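# Load two AA batteries into a remote's battery bay

## Task

Place both AA batteries in the remote control's open battery compartment, each with correct polarity and pressed fully home against its spring; the remote itself may be moved.

## Robot and tools

Robot: two arms, left_arm and right_arm, each with a two-finger parallel gripper and a wrist camera. Fixed cameras are cam_high and cam_low (504x504); wrist cameras are cam_left_wrist and cam_right_wrist (672x504).

Scene frame: origin at table-top height, midway between the nominal arm bases, a few cm in from the table's near edge. +x points out over the table, +z up, and left_arm sits on the +y side (this is not the image left). Actual bases: left_arm near (+0.005, +0.298, +0.016) m, right_arm near (-0.002, -0.291, +0.016) m. Reported hand poses are in this frame, in metres, with orientation as quat_wxyz; they can be a few cm off, more at long reach.

Gripper axes: fingers point along the gripper's +z and spread along its y. end_effector_position is the point between the finger pads, just behind the tips.

The 14-number row (used by execute_actions and move): values in [-1, 1]. First seven for left_arm: dx, dy, dz, rx, ry, rz, opening; next seven for right_arm in the same order. Always give all 14, even if one arm stays put. dx..rz are an offset, not a pose: measured along the arm's own Hand target axes, starting from the Hand target at the start of the call or action. Scale: 1.0 equals 0.6 m for translations or 180 degrees for rotation; rx, ry, rz form one rotation vector. Sending the same offset twice moves twice. Six zeros re-request the current Hand target. Opening is absolute: +1 fully open (about 87 mm between pads), +0.5 about 69 mm, 0 about 43 mm, -0.5 about 18 mm, -1 closed. A 0 in the opening slot is a real command, so repeat the current opening to leave a gripper alone.

execute_actions(actions, cameras): actions is a list of actions; each action is up to 15 rows, one per 1/30 s step; a short action keeps its last row for the remaining steps. Every row in one action is counted from that action's start pose, not from the row before. An empty actions list returns images and the scene number and task. cameras: list of names, ["all"], or []; an unknown name invalidates the call.

move(target, speed, blend, opening_speed, blocking, cameras): straight-line path toward the offset. target is one 14-number row or a list of up to 15 rows, all offsets from the same starting Hand targets. speed: m/s, 0.002 to 2.9, default 0.25 (rotation capped at twice that in rad/s); one value or one per target. blend: corner rounding in metres for lists; 0 stops at each point. opening_speed: rate of finger change on the -1..+1 scale per second, at least 0.2. blocking=false returns early while the move runs. Paths are capped at 10 s and do not avoid obstacles or the other arm. Faster moves lag, stray and hit harder. The result adds a move: line: done, off_target, moving, held or fault, plus limits=paced (pose clipped) or limits=held (steps withheld). done means within 10 mm and 2 degrees; it says nothing about contact.

wait(seconds 0 to 10, cameras): lets time pass with commands held. stop(cameras): brakes a running move. zoom_image(camera, region [x0, y0, x1, y1] in pixels, at most 504 by 504): closer look at one of the newest images. read_manual(section="licences"): licence text only. finished_scene(scene): ends the current scene, irreversibly; pass its number.

Result lines: end_effector_position and end_effector_quat_wxyz per arm; Hand target (last commanded pose after clipping, which the next offset builds on); grip_measured on the same scale as opening; Tool commands; Joint positions (gripper last, 0 closed to 1 open); Joint velocities (may be shown as within noise or omitted); Joint torques in N m (include gravity, noisy, joints 1-3 wrap at ±28); motor temperatures.

Behaviour to expect: commanded rotation is clipped to 40 degrees from the measured one per step. Friction and weight often leave the gripper short, low or tilted, especially at long reach; check the result and send the remaining distance as a further offset. Small moves may not happen or go sideways. Waiting does not close a gap. An arm blocked by something keeps pushing until commanded back past its gripper. Avoid paths near an arm's own base; go around it.

Gripping: note grip_measured when the pads first touch, then command roughly 0.04 below that for a firm hold, less below for a lighter one. Readings can be off by about 1 mm. Pads give up to about 20 N each; fast closing squeezes harder.

Hazards: do not drop or release moving parts, slam into things, or push hard. Never let an object leave the table or be left off it. Keep the arms, grippers and wrist cameras apart; a gripper closing on the other arm's fingers counts as a press between arms, and the clearance check does not guard gripper-to-gripper contact. Avoid loading an arm's camera cable. The bar under the bases, the plate behind it (tops up to about 3 cm high) and the low rail are fixtures with no warning on contact. Loose objects may get nudged occasionally. Motor heat rises when holding loads, staying stretched or pushing at unreachable poses: MOTOR HOT appears at 75 °C, at 90 °C the arm folds and idles, at 100 °C it goes limp.

Each tool is called after "Request:" as a command line: name --argument value for each argument, lists and objects as JSON in quotes; but a table of rows of numbers goes row by row, as --pt "numbers of a row", without its own name.

## Session

Request:
execute_actions --actions '[]'

Scene clock: 0.00 s.
left_arm: end_effector_position=(+0.2884, +0.1420, +0.2615) grip_measured=+1.000 end_effector_quat_wxyz=(+0.517, +0.005, +0.835, -0.188) | right_arm: end_effector_position=(+0.3254, -0.1275, +0.1606) grip_measured=+1.000 end_effector_quat_wxyz=(+0.361, -0.024, +0.926, +0.110)
Joint positions: left_arm=[-0.61 0.939 0.915 -0.389 -0.231 -0.416 1] | right_arm=[0.479 1.376 1.051 -0.479 0.13 0.377 1]
Joint velocities: within noise
Joint torques (N m): no reading
Motor temperatures (°C): left_arm=[25 33 34 24 24 23 23] | right_arm=[24 35 38 26 25 22 24]
Heat: left arm: 34 °C; right arm: 38 °C.
Hand target: left_arm +0.2897, +0.1408, +0.2702; +0.525, +0.004, +0.828, -0.195 | right_arm +0.3282, -0.1253, +0.1694; +0.372, -0.024, +0.921, +0.116
Tool commands: left_gripper/opening=+1.0 right_gripper/opening=+1.0

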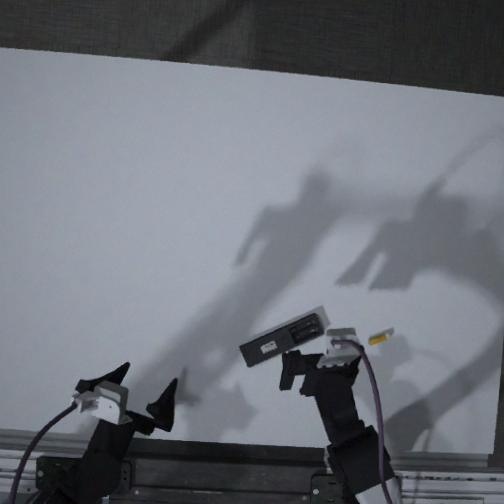

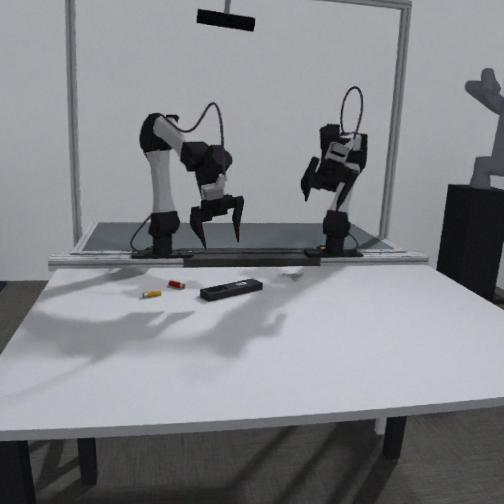

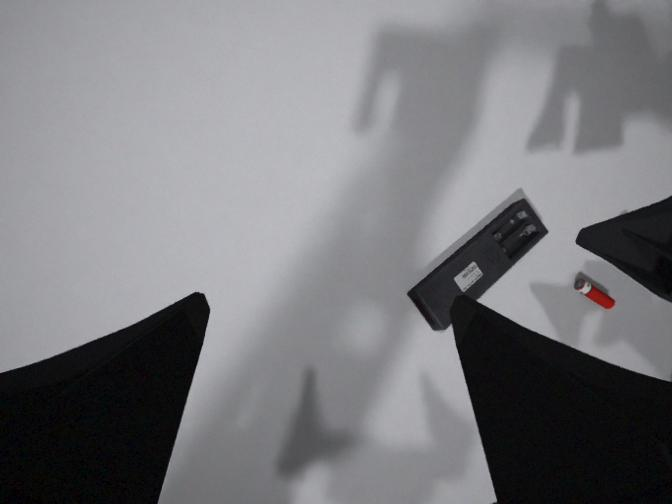

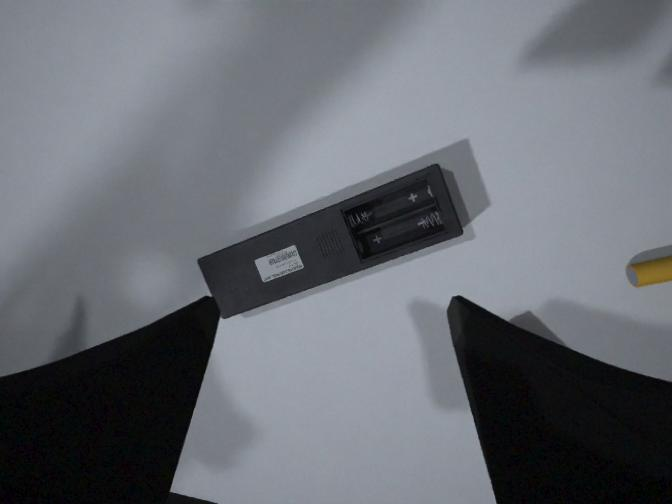

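Request:
zoom_image --camera "cam_right_wrist" --region '[320, 140, 500, 275]'

Request:
zoom_image --camera "cam_high" --region '[220, 280, 420, 400]'

Request:
zoom_image --camera "cam_low" --region '[120, 260, 280, 320]'

Request:
zoom_image --camera "cam_left_wrist" --region '[560, 250, 640, 320]'

Scaled by 2.800.

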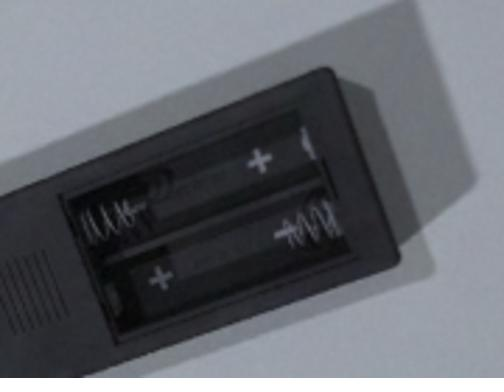

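Scaled by 2.520.

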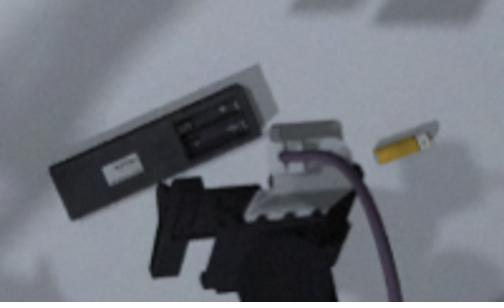

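Scaled by 3.150.

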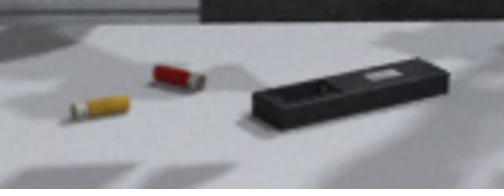

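Scaled by 6.300.

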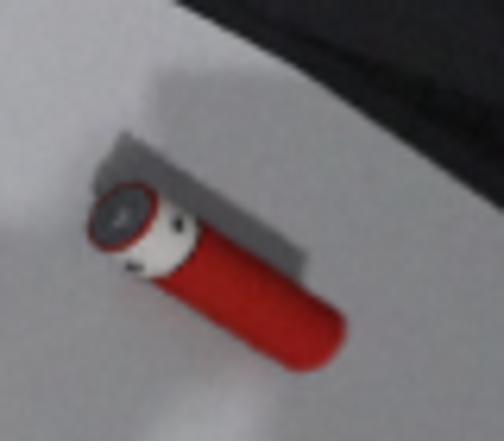

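Request:
move --target '[0,0,0,0,0,0,1,-0.005,-0.315,-0.011,0.204,0.175,0.351,1]' --cameras '["all"]'

Scene clock: 81.47 s.
left_arm: end_effector_position=(+0.2884, +0.1420, +0.2615) grip_measured=+1.000 end_effector_quat_wxyz=(+0.517, +0.005, +0.835, -0.188) | right_arm: end_effector_position=(+0.3453, -0.3134, +0.1329) grip_measured=+1.000 end_effector_quat_wxyz=(-0.001, +0.524, +0.851, -0.011)
Joint positions: left_arm=[-0.61 0.939 0.915 -0.389 -0.231 -0.416 1] | right_arm=[-0.152 1.951 1.758 -1.378 0.033 0.962 1]
Joint torques (N m): left_arm=[0.03 -2.07 8.32 1.99 -0.18 -0.05] | right_arm=[0.25 -7.61 9.4 0.13 0.07 0.01]
Motor temperatures (°C): left_arm=[25 33 40 31 24 23 23] | right_arm=[24 37 44 28 25 22 23]
Heat: left arm: 40 °C; right arm: 44 °C.
Hand target: left_arm +0.2897, +0.1408, +0.2702; +0.525, +0.004, +0.828, -0.195 | right_arm +0.3505, -0.3107, +0.1391; +0.001, +0.530, +0.848, +0.000
Off the commanded pose: left_arm 0.009 m, 1 deg | right_arm 0.009 m, 1 deg.
move: done

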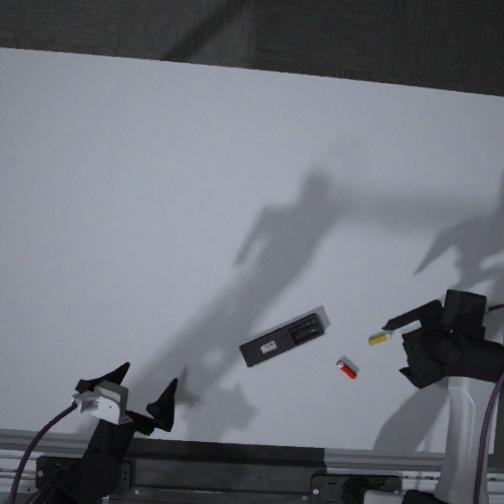

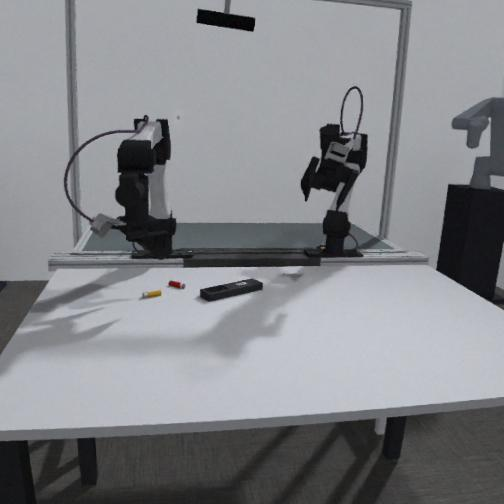

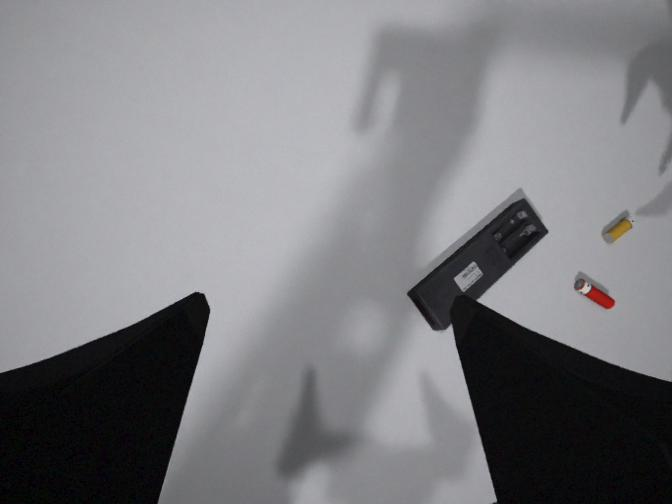

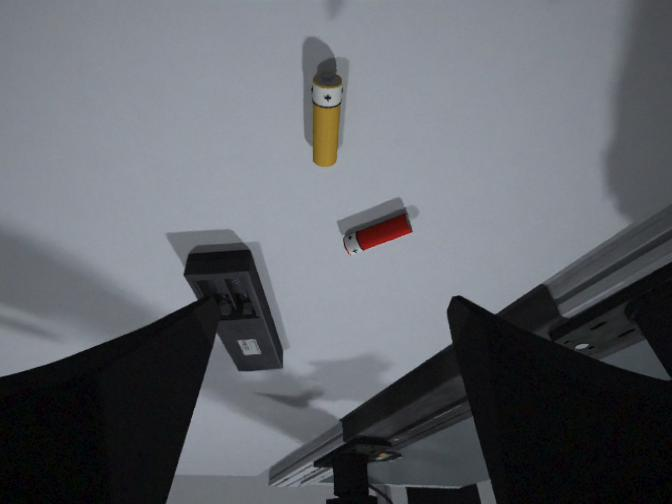

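Request:
move --target '[0,0,0,0,0,0,1,0,0,0.192,0,0,0,0.3]' --cameras '["all"]'

Request:
zoom_image --camera "cam_right_wrist" --region '[160, 200, 500, 420]'

Scene clock: 115.97 s.
left_arm: end_effector_position=(+0.2884, +0.1420, +0.2615) grip_measured=+1.000 end_effector_quat_wxyz=(+0.517, +0.005, +0.835, -0.188) | right_arm: end_effector_position=(+0.3478, -0.3119, +0.0249) grip_measured=+0.300 end_effector_quat_wxyz=(-0.002, +0.524, +0.851, -0.010)
Joint positions: left_arm=[-0.61 0.939 0.915 -0.389 -0.231 -0.416 1] | right_arm=[-0.152 2.031 1.435 -0.977 0.032 0.962 0.65]
Joint torques (N m): left_arm=[-0.06 -2.09 8.25 1.99 -0.17 -0.08] | right_arm=[-0.2 -8.5 5.29 0.41 0.08 -0.01]
Heat: left arm: 40 °C; right arm: 46 °C.
Hand target: left_arm +0.2897, +0.1408, +0.2702; +0.525, +0.004, +0.828, -0.195 | right_arm +0.3505, -0.3107, +0.0238; +0.000, +0.530, +0.848, +0.000
Off the commanded pose: left_arm 0.009 m, 1 deg | right_arm 0.003 m, 1 deg.
move: done

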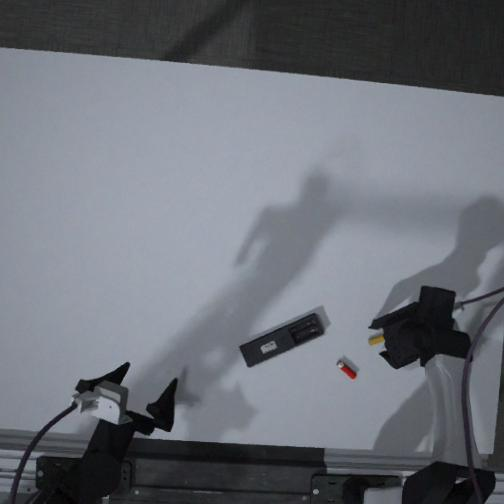

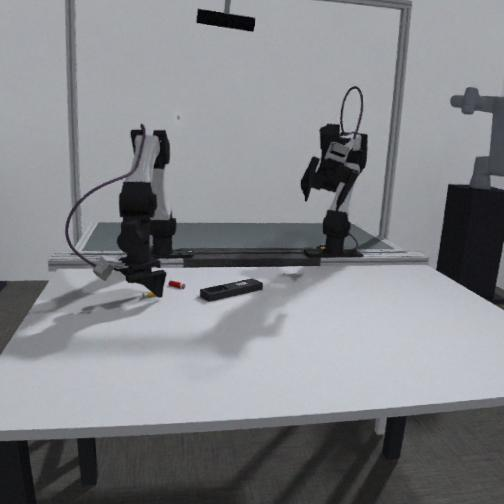

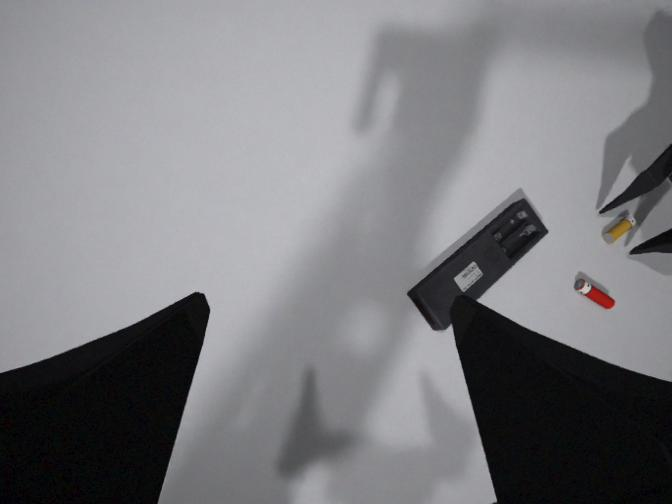

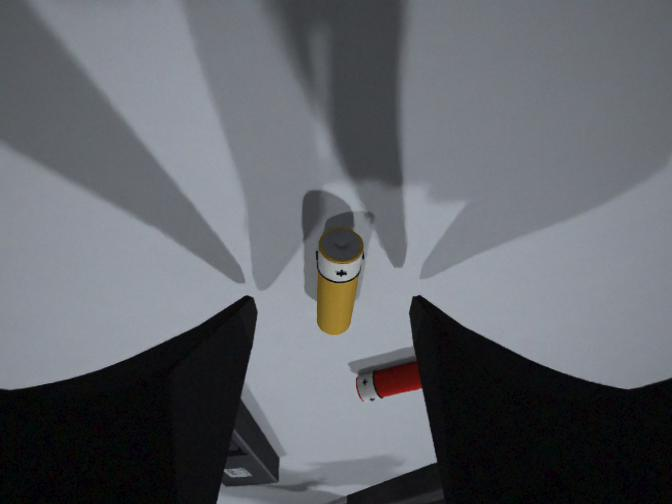

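Scaled by 1.482.

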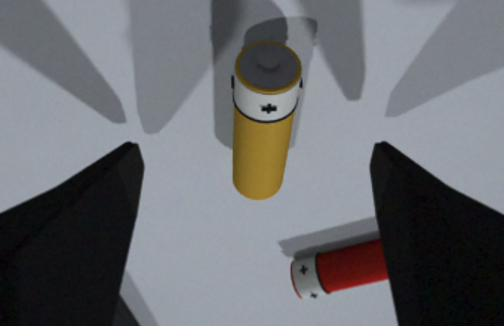

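Request:
move --pt "0 0 0 0 0 0 1 0.007 0 0.02 0 0 0 0.3" --pt "0 0 0 0 0 0 1 0.007 0 0.02 0 0 0 -0.75" --opening_speed 0.8 --speed 0.1 --cameras '["cam_right_wrist"]'

Request:
zoom_image --camera "cam_right_wrist" --region '[200, 200, 460, 400]'

Scene clock: 130.00 s.
left_arm: end_effector_position=(+0.2884, +0.1420, +0.2615) grip_measured=+1.000 end_effector_quat_wxyz=(+0.517, +0.005, +0.835, -0.188) | right_arm: end_effector_position=(+0.3499, -0.3109, +0.0178) grip_measured=-0.580 end_effector_quat_wxyz=(+0.005, +0.527, +0.850, -0.004)
Joint positions: left_arm=[-0.61 0.939 0.915 -0.389 -0.231 -0.416 1] | right_arm=[-0.152 2.031 1.406 -0.93 0.026 0.967 0.21]
Joint torques (N m): left_arm=[-0.02 -2.09 8.28 1.98 -0.19 -0.06] | right_arm=[0.66 -7.76 4.44 0.44 0.13 0.04]
Heat: left arm: 41 °C; right arm: 44 °C.
Hand target: left_arm +0.2897, +0.1408, +0.2702; +0.525, +0.004, +0.828, -0.195 | right_arm +0.3487, -0.3070, +0.0119; +0.000, +0.530, +0.848, +0.000
Off the commanded pose: left_arm 0.009 m, 1 deg | right_arm 0.007 m, 1 deg.
move: done
Images, in order (width x height): cam_right_wrist 672x504.

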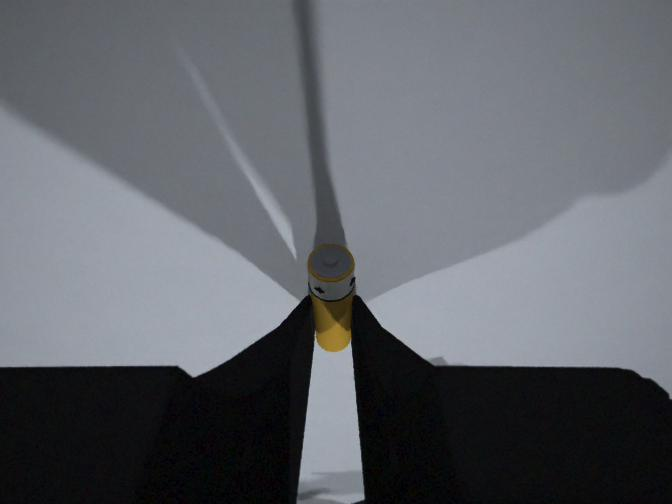

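Scaled by 1.938.

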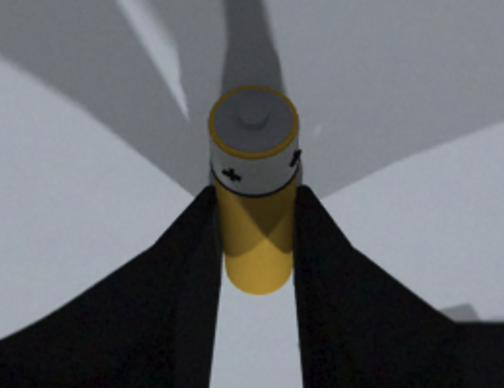

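Request:
move --pt "0 0 0 0 0 0 1 0.007 0 -0.1 0 0 0 -0.68" --pt "0 0 0 0 0 0 1 0.149 0.102 -0.167 0 0 0 -0.68" --blend 0.03 --cameras '["all"]'

Request:
zoom_image --camera "cam_right_wrist" --region '[200, 220, 480, 420]'

Scene clock: 143.57 s.
left_arm: end_effector_position=(+0.2884, +0.1420, +0.2615) grip_measured=+1.000 end_effector_quat_wxyz=(+0.517, +0.005, +0.835, -0.188) | right_arm: end_effector_position=(+0.3594, -0.2014, +0.1059) grip_measured=-0.581 end_effector_quat_wxyz=(-0.001, +0.523, +0.852, -0.007)
Joint positions: left_arm=[-0.61 0.939 0.915 -0.389 -0.231 -0.416 1] | right_arm=[0.142 2.013 1.731 -1.295 0.026 1.253 0.21]
Joint torques (N m): left_arm=[-0.06 -2.09 8.29 1.98 -0.18 -0.04] | right_arm=[0.03 -8.13 9.26 0.11 0.16 0.06]
Heat: left arm: 41 °C; right arm: 43 °C.
Hand target: left_arm +0.2897, +0.1408, +0.2702; +0.525, +0.004, +0.828, -0.195 | right_arm +0.3645, -0.1998, +0.1120; +0.001, +0.530, +0.848, +0.000
Off the commanded pose: left_arm 0.009 m, 1 deg | right_arm 0.008 m, 1 deg.
move: done

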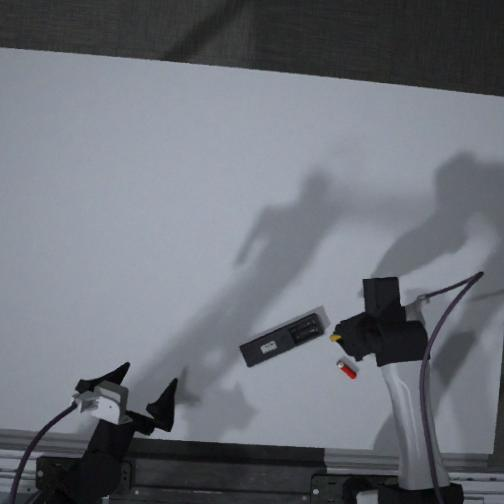

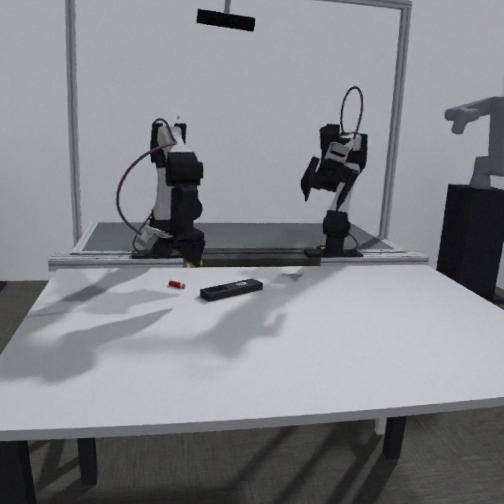

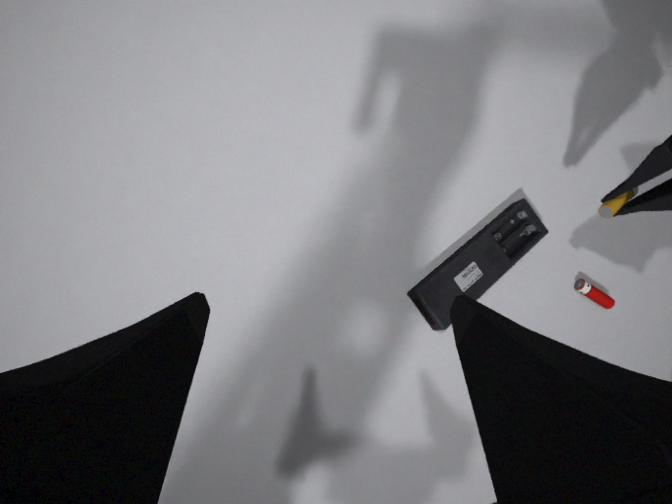

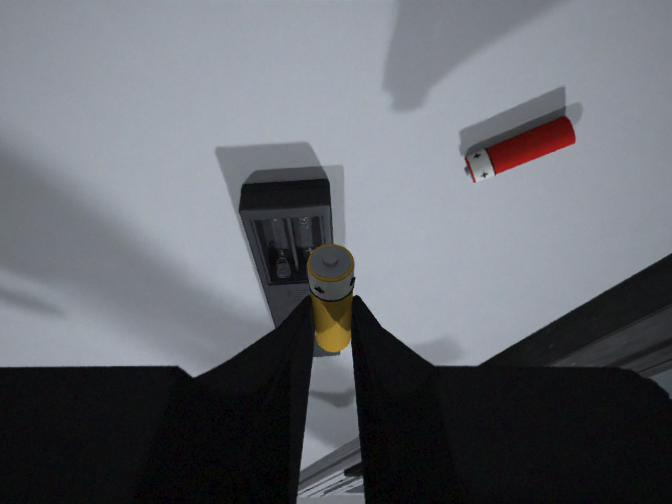

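Scaled by 1.800.

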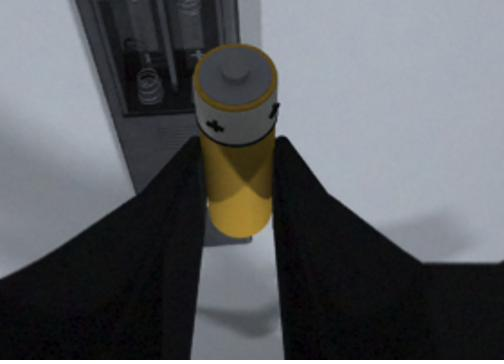

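Request:
zoom_image --camera "cam_right_wrist" --region '[220, 170, 360, 310]'

Scaled by 3.600.

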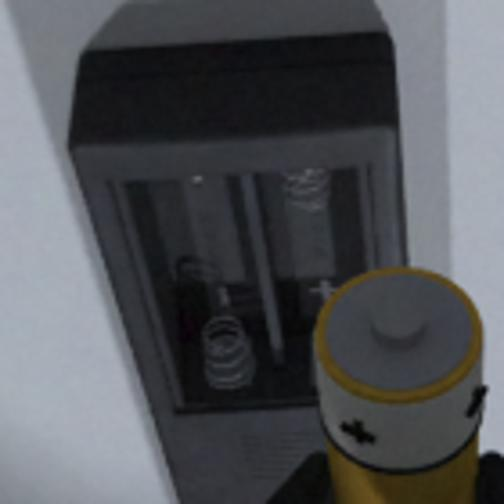

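Request:
move --target '[0.287,-0.078,0.153,0.202,0.108,0.223,1,0,0,0,0,0,0,-0.68]' --cameras '["all"]'

Scene clock: 231.10 s.
left_arm: end_effector_position=(+0.2726, +0.0445, +0.0889) grip_measured=+1.000 end_effector_quat_wxyz=(+0.368, +0.465, +0.768, -0.241) | right_arm: end_effector_position=(+0.3593, -0.2014, +0.1059) grip_measured=-0.581 end_effector_quat_wxyz=(-0.001, +0.523, +0.852, -0.007)
Joint positions: left_arm=[-0.635 1.446 0.744 -0.034 0.373 0.312 1] | right_arm=[0.142 2.013 1.731 -1.295 0.026 1.254 0.21]
Joint torques (N m): left_arm=[-0.43 -4.3 9.02 1.96 0.18 0.07] | right_arm=[0.05 -8.13 9.28 0.1 0.16 0.05]
Motor temperatures (°C): left_arm=[25 31 42 35 24 22 23] | right_arm=[23 42 44 24 24 22 25]
Heat: left arm: 42 °C; right arm: 44 °C.
Hand target: left_arm +0.2825, +0.0334, +0.1009; +0.390, +0.473, +0.751, -0.246 | right_arm +0.3645, -0.1998, +0.1120; +0.001, +0.530, +0.848, +0.000
Off the commanded pose: left_arm 0.019 m, 3 deg | right_arm 0.008 m, 1 deg.
move: off_target (left_arm)

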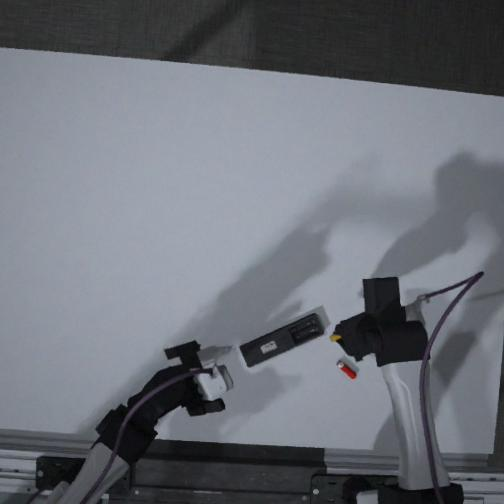

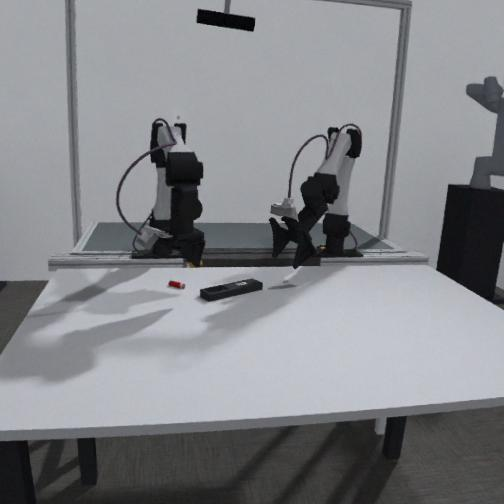

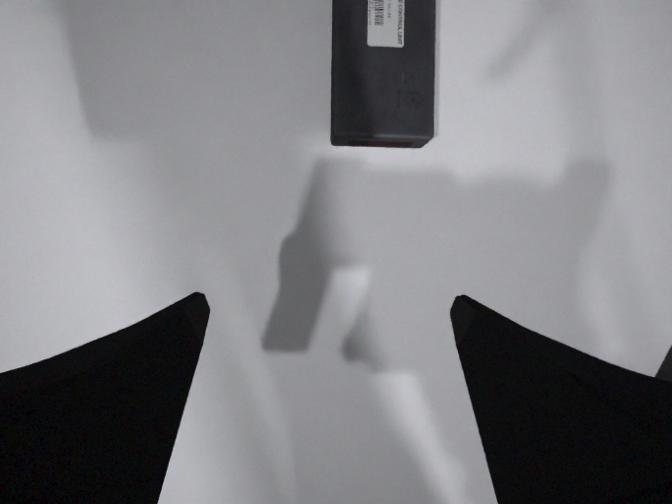

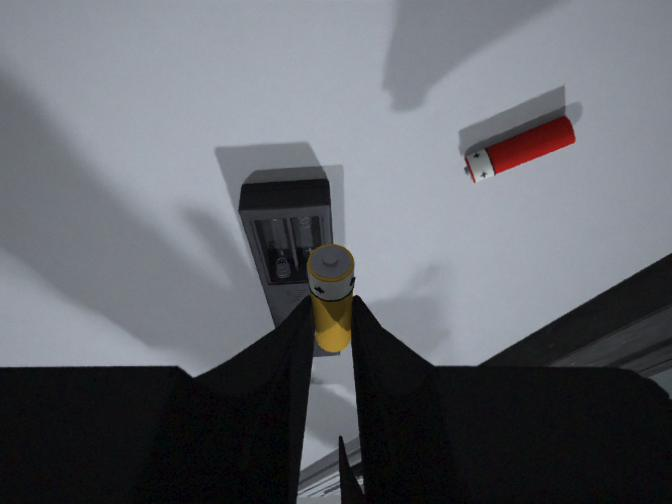

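Request:
move --pt "-0.0175 -0.0435 0.04 0 0 0 1 0 0 0 0 0 0 -0.68" --pt "-0.0175 -0.0435 0.12 0 0 0 1 0 0 0 0 0 0 -0.68" --cameras '["all"]'

Scene clock: 255.53 s.
left_arm: end_effector_position=(+0.2774, -0.0247, +0.0581) grip_measured=+1.000 end_effector_quat_wxyz=(+0.369, +0.478, +0.760, -0.241) | right_arm: end_effector_position=(+0.3593, -0.2014, +0.1059) grip_measured=-0.581 end_effector_quat_wxyz=(-0.001, +0.523, +0.852, -0.007)
Joint positions: left_arm=[-0.798 1.702 0.841 0.16 0.263 0.227 1] | right_arm=[0.142 2.013 1.731 -1.295 0.026 1.254 0.21]
Joint torques (N m): left_arm=[-0.46 -6.02 8.44 2.03 -0.08 -0.17] | right_arm=[0.03 -8.13 9.28 0.1 0.16 0.05]
Heat: left arm: 44 °C; right arm: 45 °C.
Hand target: left_arm +0.2870, -0.0363, +0.0680; +0.390, +0.473, +0.751, -0.246 | right_arm +0.3645, -0.1998, +0.1120; +0.001, +0.530, +0.848, +0.000
Off the commanded pose: left_arm 0.018 m, 3 deg | right_arm 0.008 m, 1 deg.
move: off_target (left_arm)

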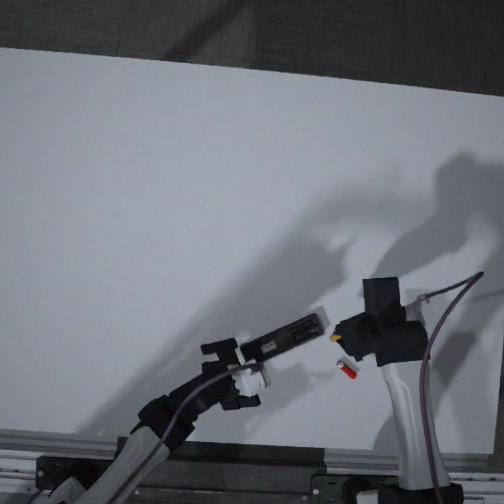

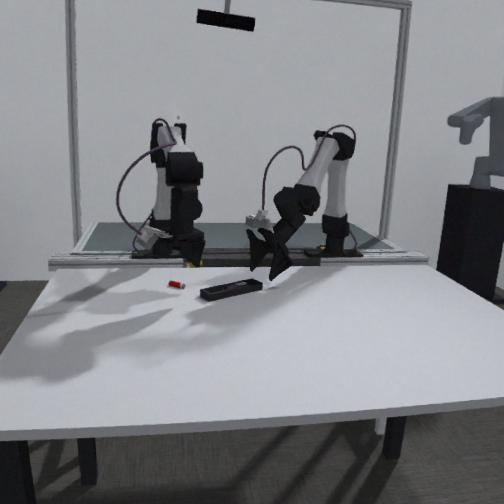

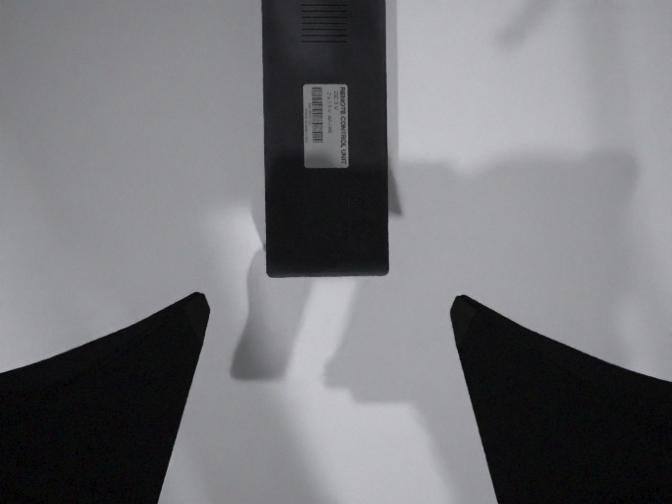

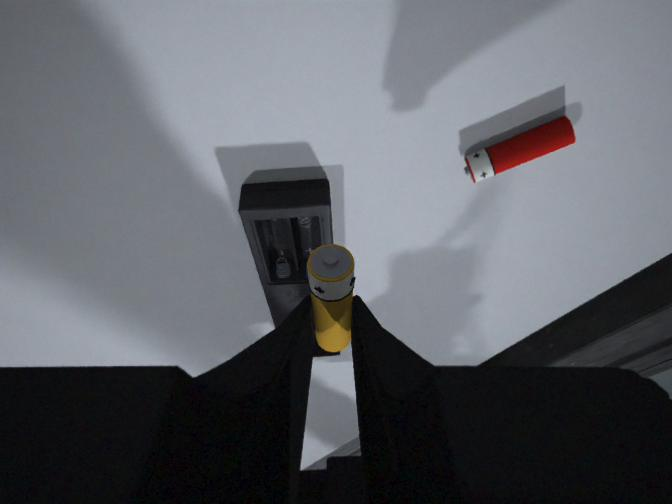

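Request:
move --pt "0 0 0.079 0 0 0 1 0 0 0 0 0 0 -0.68" --speed 0.12 --cameras '["cam_low","cam_left_wrist"]'

Request:
zoom_image --camera "cam_low" --region '[180, 220, 320, 320]'

Scene clock: 263.67 s.
left_arm: end_effector_position=(+0.2955, -0.0589, +0.0328) grip_measured=+1.000 end_effector_quat_wxyz=(+0.371, +0.478, +0.759, -0.240) | right_arm: end_effector_position=(+0.3593, -0.2014, +0.1059) grip_measured=-0.581 end_effector_quat_wxyz=(-0.001, +0.523, +0.852, -0.007)
Joint positions: left_arm=[-0.83 1.89 0.951 0.245 0.237 0.206 1] | right_arm=[0.142 2.013 1.731 -1.295 0.026 1.254 0.21]
Joint torques (N m): left_arm=[-0.61 -7.09 8.17 2.04 -0.1 -0.17] | right_arm=[0.03 -8.12 9.28 0.1 0.16 0.05]
Heat: left arm: 44 °C; right arm: 45 °C.
Hand target: left_arm +0.3037, -0.0713, +0.0406; +0.390, +0.473, +0.751, -0.245 | right_arm +0.3645, -0.1998, +0.1120; +0.001, +0.530, +0.848, +0.000
Off the commanded pose: left_arm 0.017 m, 3 deg | right_arm 0.008 m, 1 deg.
move: off_target (left_arm)
Images, in order (width x height): cam_low 504x504, cam_left_wrist 672x504.

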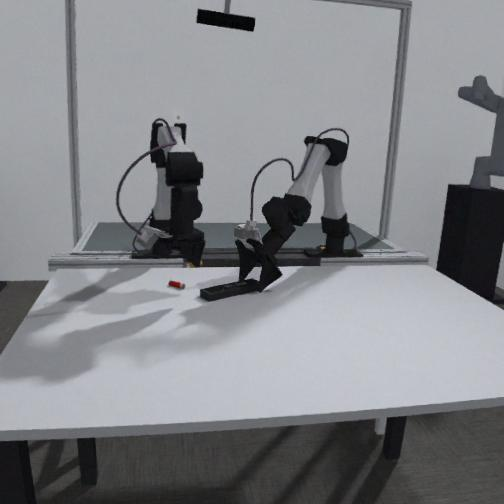

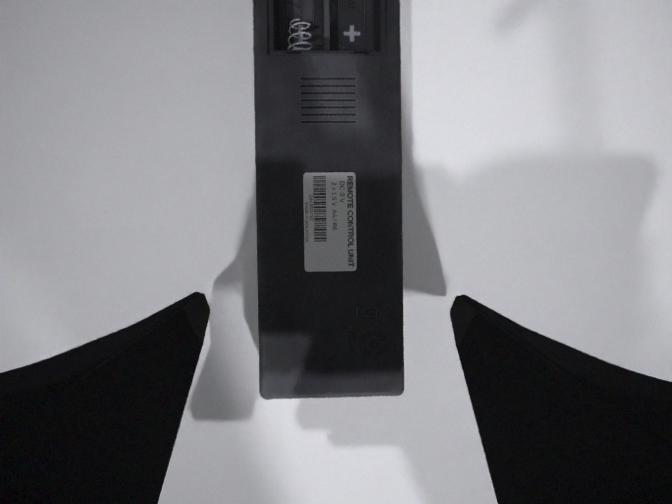

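Scaled by 3.600.

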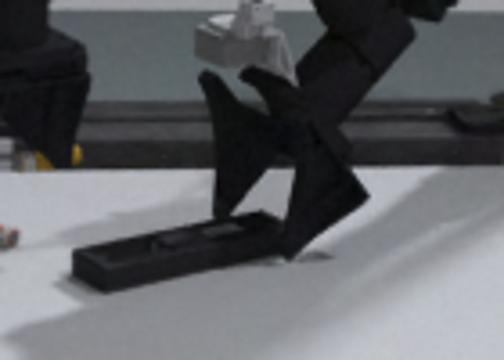

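Request:
move --target '[0,0,0,0,0,0,0,0,0,0,0,0,0,-0.68]' --opening_speed 0.5 --cameras '["all"]'

Request:
zoom_image --camera "cam_right_wrist" --region '[220, 170, 360, 310]'

Scene clock: 271.77 s.
left_arm: end_effector_position=(+0.2957, -0.0590, +0.0330) grip_measured=+0.085 end_effector_quat_wxyz=(+0.371, +0.478, +0.759, -0.240) | right_arm: end_effector_position=(+0.3593, -0.2014, +0.1059) grip_measured=-0.581 end_effector_quat_wxyz=(-0.001, +0.523, +0.852, -0.007)
Joint positions: left_arm=[-0.83 1.89 0.951 0.246 0.236 0.206 0.542] | right_arm=[0.142 2.013 1.731 -1.295 0.026 1.254 0.21]
Joint torques (N m): left_arm=[-0.65 -7.05 8.16 2.03 -0.09 -0.16] | right_arm=[0.03 -8.12 9.28 0.1 0.16 0.05]
Heat: left arm: 44 °C; right arm: 45 °C.
Hand target: left_arm +0.3037, -0.0713, +0.0406; +0.390, +0.473, +0.751, -0.245 | right_arm +0.3645, -0.1998, +0.1120; +0.001, +0.530, +0.848, +0.000
Off the commanded pose: left_arm 0.017 m, 2 deg | right_arm 0.008 m, 1 deg.
move: off_target (left_arm)

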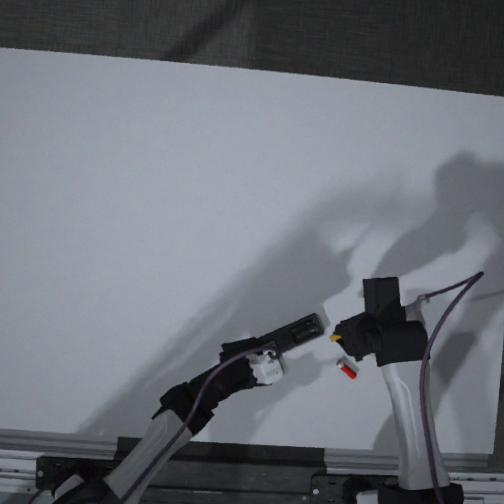

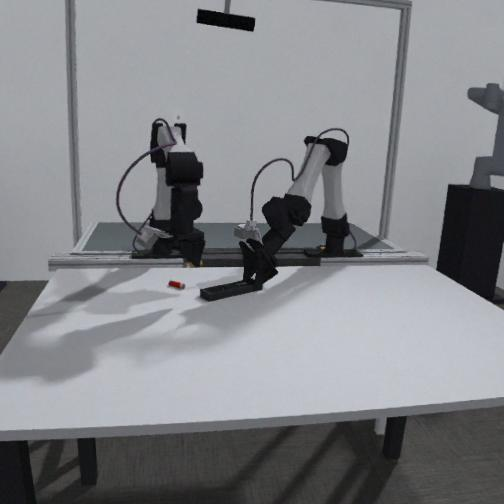

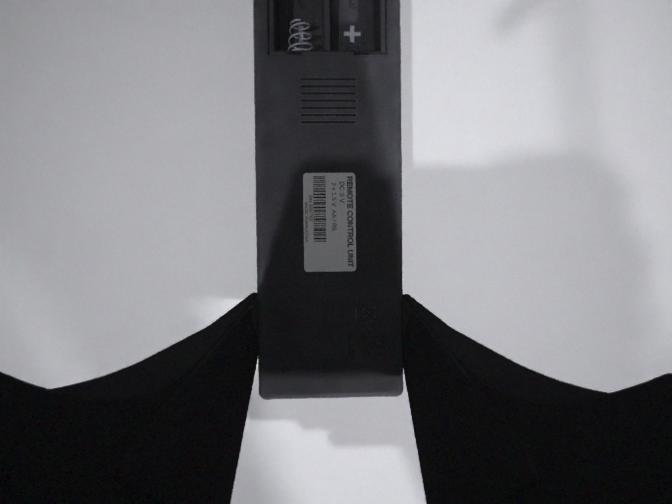

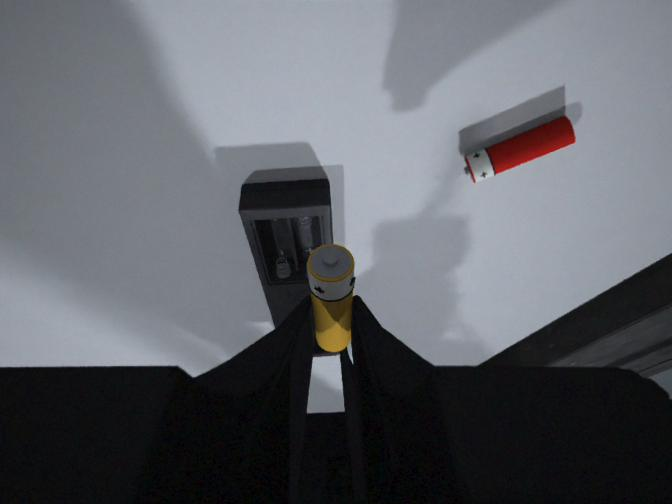

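Scaled by 3.600.

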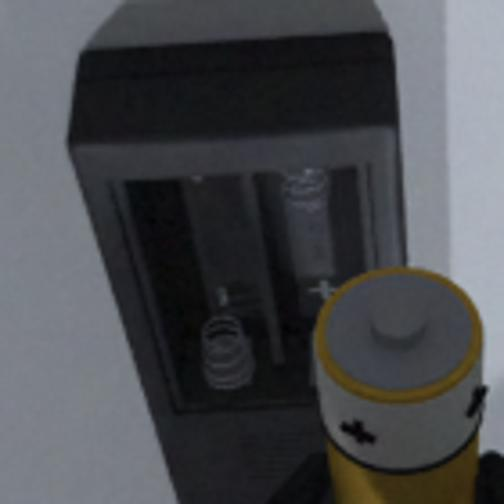

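Request:
move --pt "0 0 0 0 0 0 0 0.05 0.054 0 0 -0.1 -0.009 -0.68" --pt "0 0 0 0 0 0 0 0.073 0.054 0.06 0 -0.1 -0.009 -0.68" --speed 0.15 --blend 0.01 --cameras '["all"]'

Request:
zoom_image --camera "cam_right_wrist" --region '[230, 180, 430, 380]'

Request:
zoom_image --camera "cam_left_wrist" --region '[220, 0, 440, 150]'

Scene clock: 292.90 s.
left_arm: end_effector_position=(+0.2957, -0.0590, +0.0330) grip_measured=+0.085 end_effector_quat_wxyz=(+0.371, +0.478, +0.759, -0.240) | right_arm: end_effector_position=(+0.3708, -0.1464, +0.0776) grip_measured=-0.581 end_effector_quat_wxyz=(+0.120, +0.508, +0.849, -0.083)
Joint positions: left_arm=[-0.83 1.89 0.951 0.246 0.236 0.206 0.542] | right_arm=[0.397 2.087 1.74 -1.215 0.31 1.484 0.21]
Joint torques (N m): left_arm=[-0.69 -7.02 8.16 2.04 -0.09 -0.18] | right_arm=[0.8 -9.01 5.6 0.39 0.57 0.06]
Heat: left arm: 45 °C; right arm: 45 °C.
Hand target: left_arm +0.3037, -0.0713, +0.0406; +0.390, +0.473, +0.751, -0.245 | right_arm +0.3743, -0.1462, +0.0758; +0.133, +0.511, +0.845, -0.083
Off the commanded pose: left_arm 0.017 m, 2 deg | right_arm 0.004 m, 2 deg.
move: off_target (left_arm)

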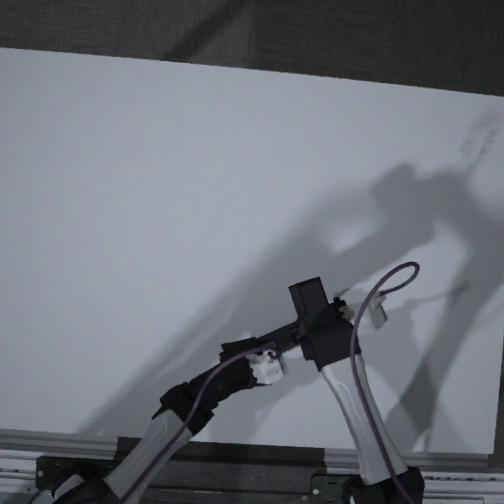

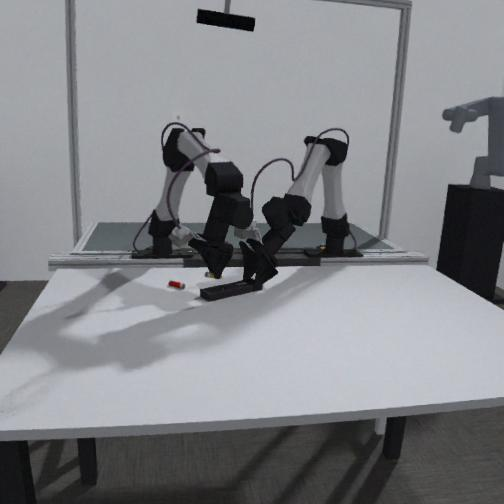

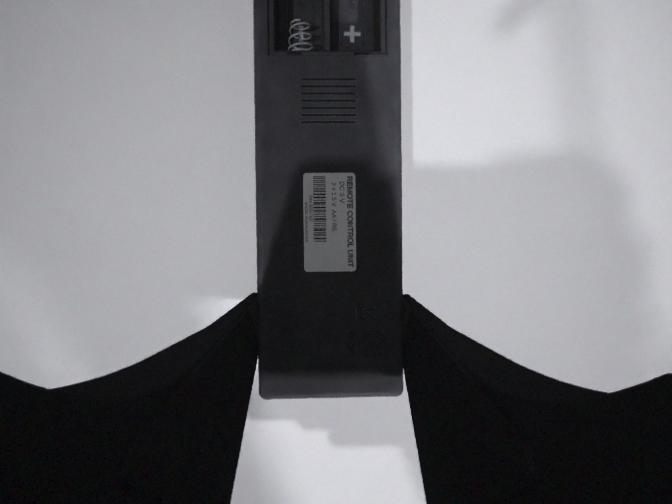

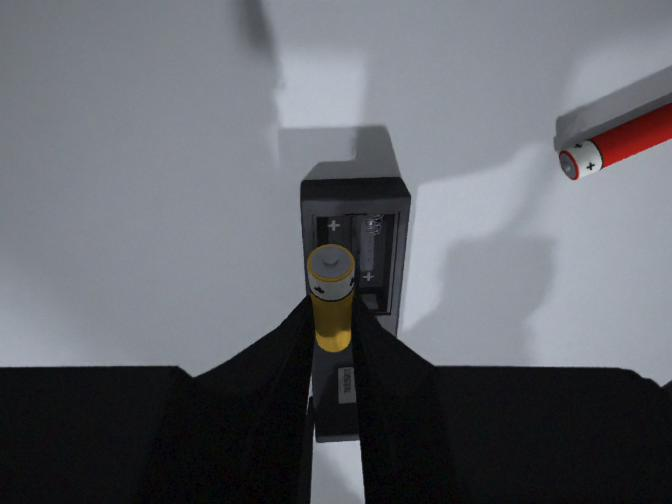

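Scaled by 2.520.

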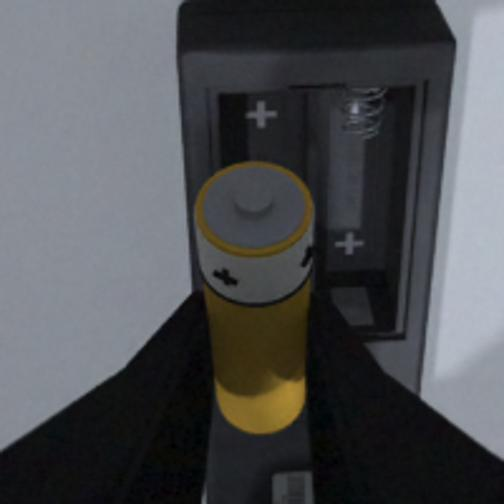

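Scaled by 2.291.

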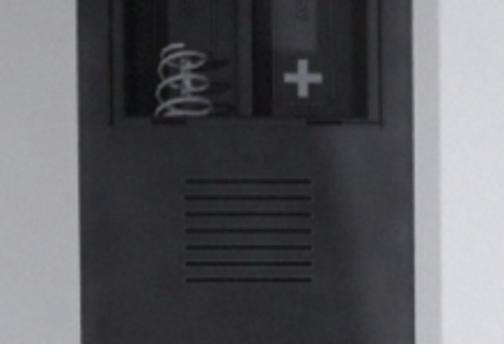

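Request:
move --pt "0 0 0 0 0 0 0 0 -0.0037 0 0 0 0 -0.68" --pt "0 0 0 0 0 0 0 0.0148 -0.0037 0.048 0 0 0 -0.68" --speed 0.06 --cameras '["cam_right_wrist","cam_left_wrist"]'

Request:
zoom_image --camera "cam_right_wrist" --region '[240, 200, 440, 400]'

Request:
zoom_image --camera "cam_left_wrist" --region '[220, 0, 440, 150]'

Scene clock: 316.67 s.
left_arm: end_effector_position=(+0.2957, -0.0590, +0.0330) grip_measured=+0.085 end_effector_quat_wxyz=(+0.371, +0.478, +0.759, -0.240) | right_arm: end_effector_position=(+0.3696, -0.1464, +0.0498) grip_measured=-0.581 end_effector_quat_wxyz=(+0.123, +0.508, +0.849, -0.080)
Joint positions: left_arm=[-0.83 1.89 0.951 0.246 0.236 0.206 0.542] | right_arm=[0.397 2.094 1.638 -1.1 0.311 1.484 0.21]
Joint torques (N m): left_arm=[-0.66 -7.05 8.18 2.03 -0.1 -0.18] | right_arm=[0.55 -8.59 5.33 0.41 0.6 0.03]
Motor temperatures (°C): left_arm=[25 36 45 35 24 22 24] | right_arm=[23 42 44 24 24 22 25]
Heat: left arm: 45 °C; right arm: 44 °C.
Hand target: left_arm +0.3037, -0.0713, +0.0406; +0.390, +0.473, +0.751, -0.245 | right_arm +0.3725, -0.1478, +0.0458; +0.133, +0.511, +0.845, -0.083
Off the commanded pose: left_arm 0.017 m, 2 deg | right_arm 0.005 m, 1 deg.
move: off_target (left_arm)
Images, in order (width x height): cam_left_wrist 672x504, cam_right_wrist 672x504.

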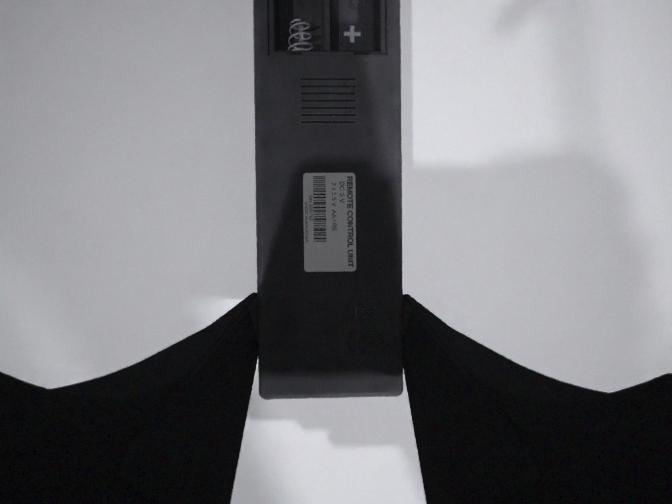

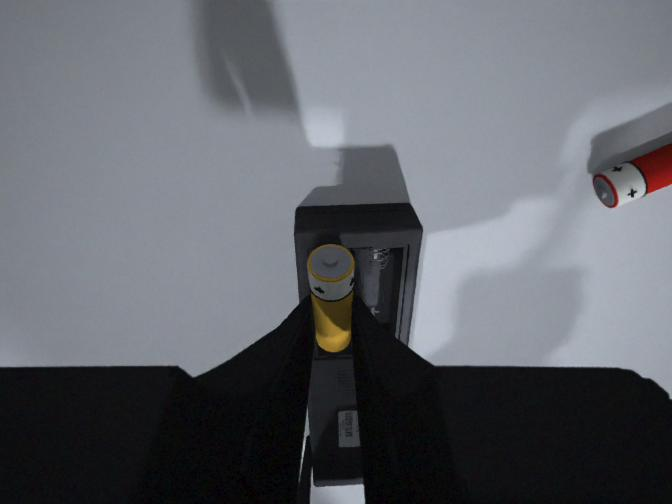

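Scaled by 2.520.

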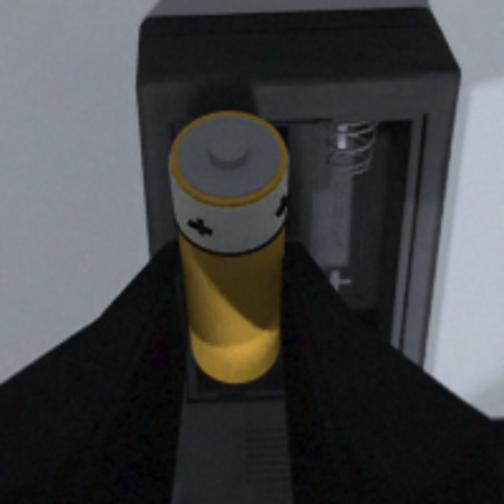

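Scaled by 2.291.

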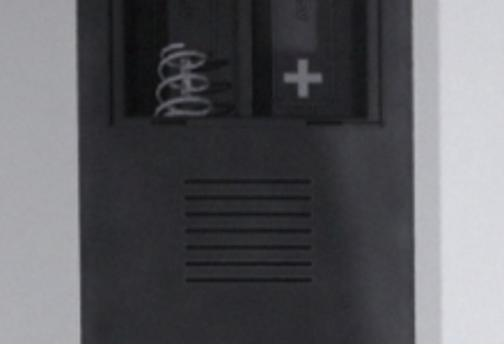

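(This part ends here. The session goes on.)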